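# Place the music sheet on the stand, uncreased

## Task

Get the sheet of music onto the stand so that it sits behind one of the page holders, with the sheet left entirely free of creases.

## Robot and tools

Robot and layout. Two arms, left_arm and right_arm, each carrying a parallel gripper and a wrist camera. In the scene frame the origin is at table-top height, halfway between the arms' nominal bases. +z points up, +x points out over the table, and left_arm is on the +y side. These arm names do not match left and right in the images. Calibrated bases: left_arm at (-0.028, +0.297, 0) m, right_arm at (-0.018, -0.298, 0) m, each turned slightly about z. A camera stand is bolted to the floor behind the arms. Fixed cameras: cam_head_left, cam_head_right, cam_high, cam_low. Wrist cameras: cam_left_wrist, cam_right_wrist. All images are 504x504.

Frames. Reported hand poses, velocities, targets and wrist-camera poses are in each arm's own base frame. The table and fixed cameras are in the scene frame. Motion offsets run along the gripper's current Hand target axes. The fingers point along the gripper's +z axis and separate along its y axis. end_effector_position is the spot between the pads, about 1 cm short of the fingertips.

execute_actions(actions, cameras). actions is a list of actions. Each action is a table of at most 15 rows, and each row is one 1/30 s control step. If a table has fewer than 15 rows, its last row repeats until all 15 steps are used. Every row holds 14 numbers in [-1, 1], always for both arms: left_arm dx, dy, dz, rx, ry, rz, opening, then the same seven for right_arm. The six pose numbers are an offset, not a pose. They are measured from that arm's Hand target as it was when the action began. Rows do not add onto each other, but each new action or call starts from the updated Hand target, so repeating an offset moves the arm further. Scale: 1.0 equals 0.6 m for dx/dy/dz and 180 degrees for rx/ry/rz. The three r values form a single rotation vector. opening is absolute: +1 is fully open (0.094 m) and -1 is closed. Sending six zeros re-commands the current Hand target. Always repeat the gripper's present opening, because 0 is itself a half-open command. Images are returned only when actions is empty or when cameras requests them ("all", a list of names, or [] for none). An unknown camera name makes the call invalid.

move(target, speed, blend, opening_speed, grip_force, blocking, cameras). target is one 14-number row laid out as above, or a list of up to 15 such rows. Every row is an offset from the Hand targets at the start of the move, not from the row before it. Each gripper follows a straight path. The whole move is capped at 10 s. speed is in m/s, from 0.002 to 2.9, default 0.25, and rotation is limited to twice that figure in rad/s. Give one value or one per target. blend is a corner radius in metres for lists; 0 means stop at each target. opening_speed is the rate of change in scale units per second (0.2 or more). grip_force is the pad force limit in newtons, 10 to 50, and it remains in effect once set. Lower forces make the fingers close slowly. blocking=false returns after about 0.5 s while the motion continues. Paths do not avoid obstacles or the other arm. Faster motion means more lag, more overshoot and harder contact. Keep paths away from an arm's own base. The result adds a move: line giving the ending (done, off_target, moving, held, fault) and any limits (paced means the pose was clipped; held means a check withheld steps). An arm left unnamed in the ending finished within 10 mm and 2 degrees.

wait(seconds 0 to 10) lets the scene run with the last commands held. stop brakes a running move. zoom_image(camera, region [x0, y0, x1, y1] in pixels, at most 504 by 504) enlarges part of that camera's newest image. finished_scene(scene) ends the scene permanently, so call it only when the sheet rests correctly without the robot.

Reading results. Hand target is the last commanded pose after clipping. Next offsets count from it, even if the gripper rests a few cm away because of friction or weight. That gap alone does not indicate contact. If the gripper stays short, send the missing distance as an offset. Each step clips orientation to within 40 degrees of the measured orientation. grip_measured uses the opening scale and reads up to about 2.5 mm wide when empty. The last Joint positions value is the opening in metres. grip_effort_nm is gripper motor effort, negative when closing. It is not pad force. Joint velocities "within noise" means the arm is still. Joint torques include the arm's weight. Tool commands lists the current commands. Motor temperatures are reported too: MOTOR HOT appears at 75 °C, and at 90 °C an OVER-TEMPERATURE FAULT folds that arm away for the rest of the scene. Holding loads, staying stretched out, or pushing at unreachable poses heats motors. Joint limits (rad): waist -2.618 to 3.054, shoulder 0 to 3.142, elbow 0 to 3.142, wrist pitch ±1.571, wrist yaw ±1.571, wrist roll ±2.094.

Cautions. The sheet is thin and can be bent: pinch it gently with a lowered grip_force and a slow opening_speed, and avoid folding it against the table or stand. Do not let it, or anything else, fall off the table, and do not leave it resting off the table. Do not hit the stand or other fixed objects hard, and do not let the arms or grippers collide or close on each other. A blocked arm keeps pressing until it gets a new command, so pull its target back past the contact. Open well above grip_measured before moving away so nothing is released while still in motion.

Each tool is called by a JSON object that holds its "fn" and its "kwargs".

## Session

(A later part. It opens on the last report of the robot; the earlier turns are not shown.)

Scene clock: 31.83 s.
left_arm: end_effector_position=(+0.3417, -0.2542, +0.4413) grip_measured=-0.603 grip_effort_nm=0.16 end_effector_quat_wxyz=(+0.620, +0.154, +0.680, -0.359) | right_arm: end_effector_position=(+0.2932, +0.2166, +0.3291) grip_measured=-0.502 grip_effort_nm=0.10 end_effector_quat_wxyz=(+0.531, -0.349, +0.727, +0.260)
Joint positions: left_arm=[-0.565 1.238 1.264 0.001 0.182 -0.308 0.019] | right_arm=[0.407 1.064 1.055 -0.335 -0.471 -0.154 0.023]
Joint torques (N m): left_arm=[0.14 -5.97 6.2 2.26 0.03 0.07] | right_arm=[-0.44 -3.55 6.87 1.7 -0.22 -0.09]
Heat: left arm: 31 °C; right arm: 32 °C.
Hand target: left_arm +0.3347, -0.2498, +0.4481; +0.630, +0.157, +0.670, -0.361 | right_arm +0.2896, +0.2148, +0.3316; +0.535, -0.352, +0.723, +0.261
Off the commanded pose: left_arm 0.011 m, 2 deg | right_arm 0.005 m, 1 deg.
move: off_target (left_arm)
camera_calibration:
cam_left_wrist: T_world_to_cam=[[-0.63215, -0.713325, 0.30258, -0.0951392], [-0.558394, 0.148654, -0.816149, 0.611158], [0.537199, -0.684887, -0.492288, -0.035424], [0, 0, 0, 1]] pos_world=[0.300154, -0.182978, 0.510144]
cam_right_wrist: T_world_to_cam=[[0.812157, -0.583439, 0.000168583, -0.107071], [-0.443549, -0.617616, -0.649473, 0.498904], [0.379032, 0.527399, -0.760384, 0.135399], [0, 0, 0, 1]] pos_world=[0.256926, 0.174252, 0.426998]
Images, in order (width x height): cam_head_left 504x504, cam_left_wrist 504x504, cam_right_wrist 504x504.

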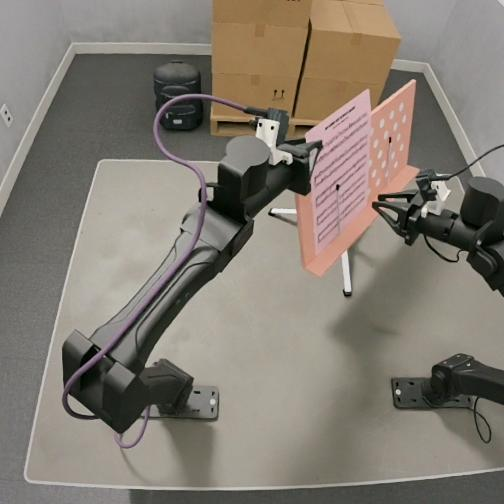

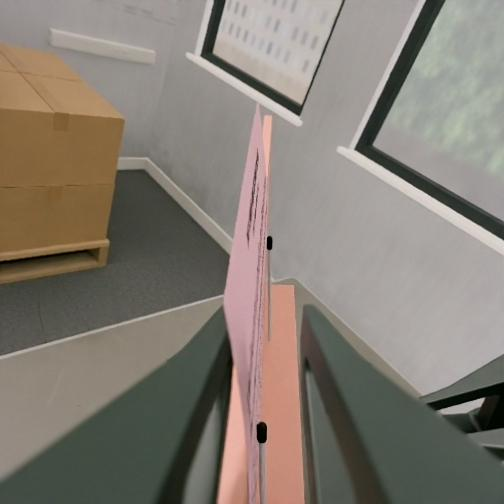

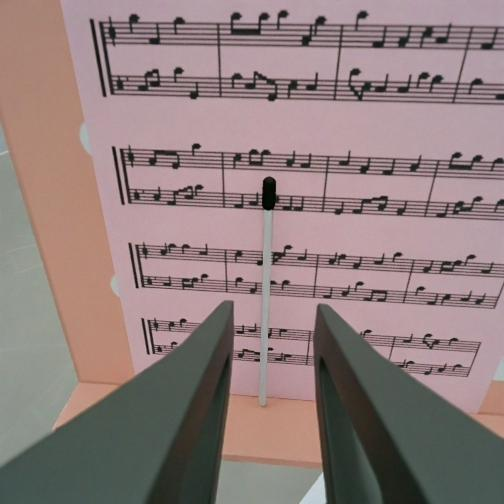

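{"fn": "move", "kwargs": {"target": [-0.012, 0, -0.15, 0, 0, 0, -0.6, 0, 0, -0.06, 0, 0, 0, -0.5], "speed": 0.1, "cameras": ["all"]}}

{"fn": "zoom_image", "kwargs": {"camera": "cam_head_left", "region": [260, 70, 420, 290]}}

{"fn": "zoom_image", "kwargs": {"camera": "cam_left_wrist", "region": [180, 80, 380, 330]}}

{"fn": "zoom_image", "kwargs": {"camera": "cam_right_wrist", "region": [50, 250, 504, 450]}}

Scene clock: 33.77 s.
left_arm: end_effector_position=(+0.2698, -0.1881, +0.4593) grip_measured=-0.603 grip_effort_nm=0.15 end_effector_quat_wxyz=(+0.637, +0.158, +0.662, -0.363) | right_arm: end_effector_position=(+0.2726, +0.1890, +0.3356) grip_measured=-0.502 grip_effort_nm=0.10 end_effector_quat_wxyz=(+0.527, -0.348, +0.730, +0.260)
Joint positions: left_arm=[-0.446 0.909 1.136 -0.149 0.305 -0.308 0.019] | right_arm=[0.309 0.969 1.055 -0.459 -0.562 -0.193 0.023]
Joint torques (N m): left_arm=[0.69 -1.91 5.55 1.97 0.05 0.01] | right_arm=[-0.43 -2.76 7.46 1.67 -0.26 -0.09]
Heat: left arm: 31 °C; right arm: 32 °C.
Hand target: left_arm +0.2700, -0.1867, +0.4502; +0.630, +0.158, +0.670, -0.361 | right_arm +0.2684, +0.1876, +0.3421; +0.535, -0.352, +0.723, +0.261
Off the commanded pose: left_arm 0.009 m, 1 deg | right_arm 0.008 m, 1 deg.
move: done
camera_calibration:
cam_left_wrist: T_world_to_cam=[[-0.649119, -0.704992, 0.28571, -0.0850382], [-0.518758, 0.135556, -0.844106, 0.575519], [0.556359, -0.69614, -0.453712, 0.0323796], [0, 0, 0, 1]] pos_world=[0.225341, -0.115425, 0.524787]
cam_right_wrist: T_world_to_cam=[[0.811618, -0.584159, -0.00588541, -0.104144], [-0.450261, -0.619101, -0.643412, 0.477042], [0.372211, 0.524854, -0.765498, 0.166799], [0, 0, 0, 1]] pos_world=[0.237234, 0.146955, 0.434006]

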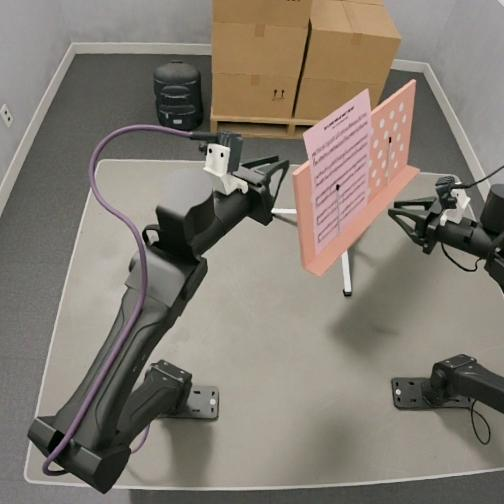

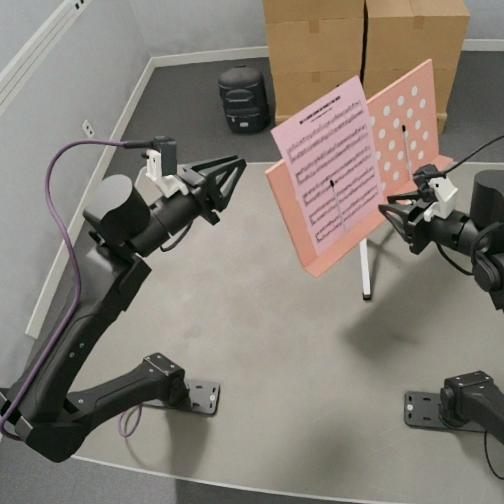

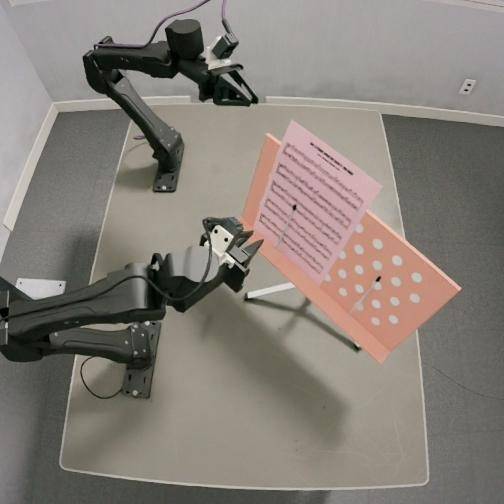

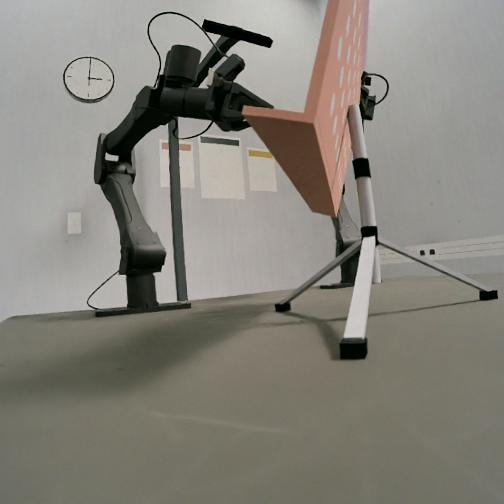

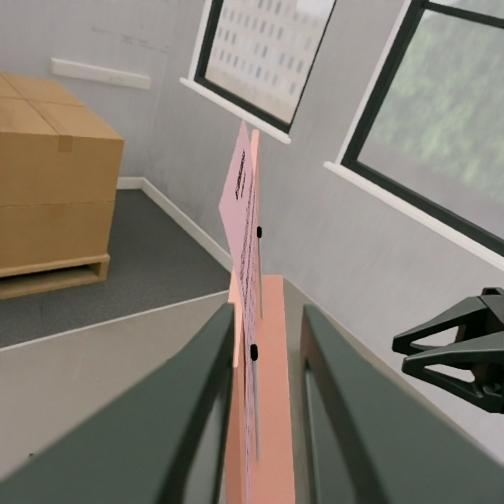

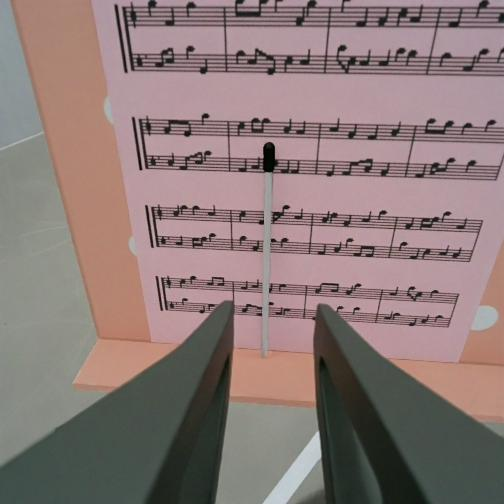

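Scaled by 2.291.

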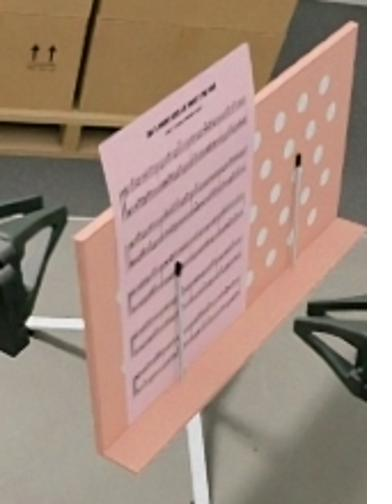

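Scaled by 2.016.

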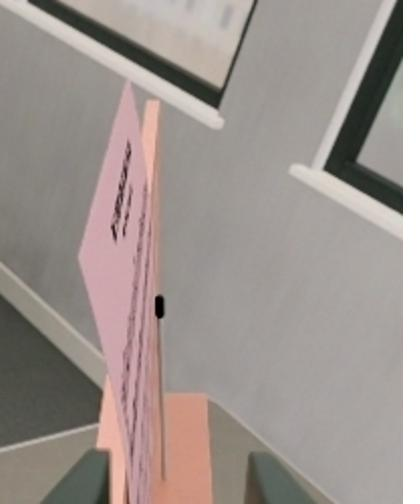

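Scaled by 1.110.

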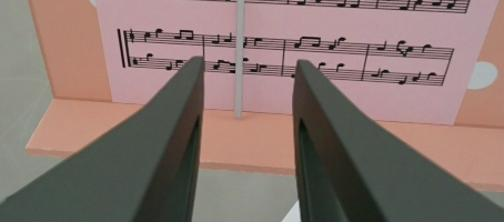

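{"fn": "finished_scene", "kwargs": {"scene": 2}}

The scene is finished: the task was done.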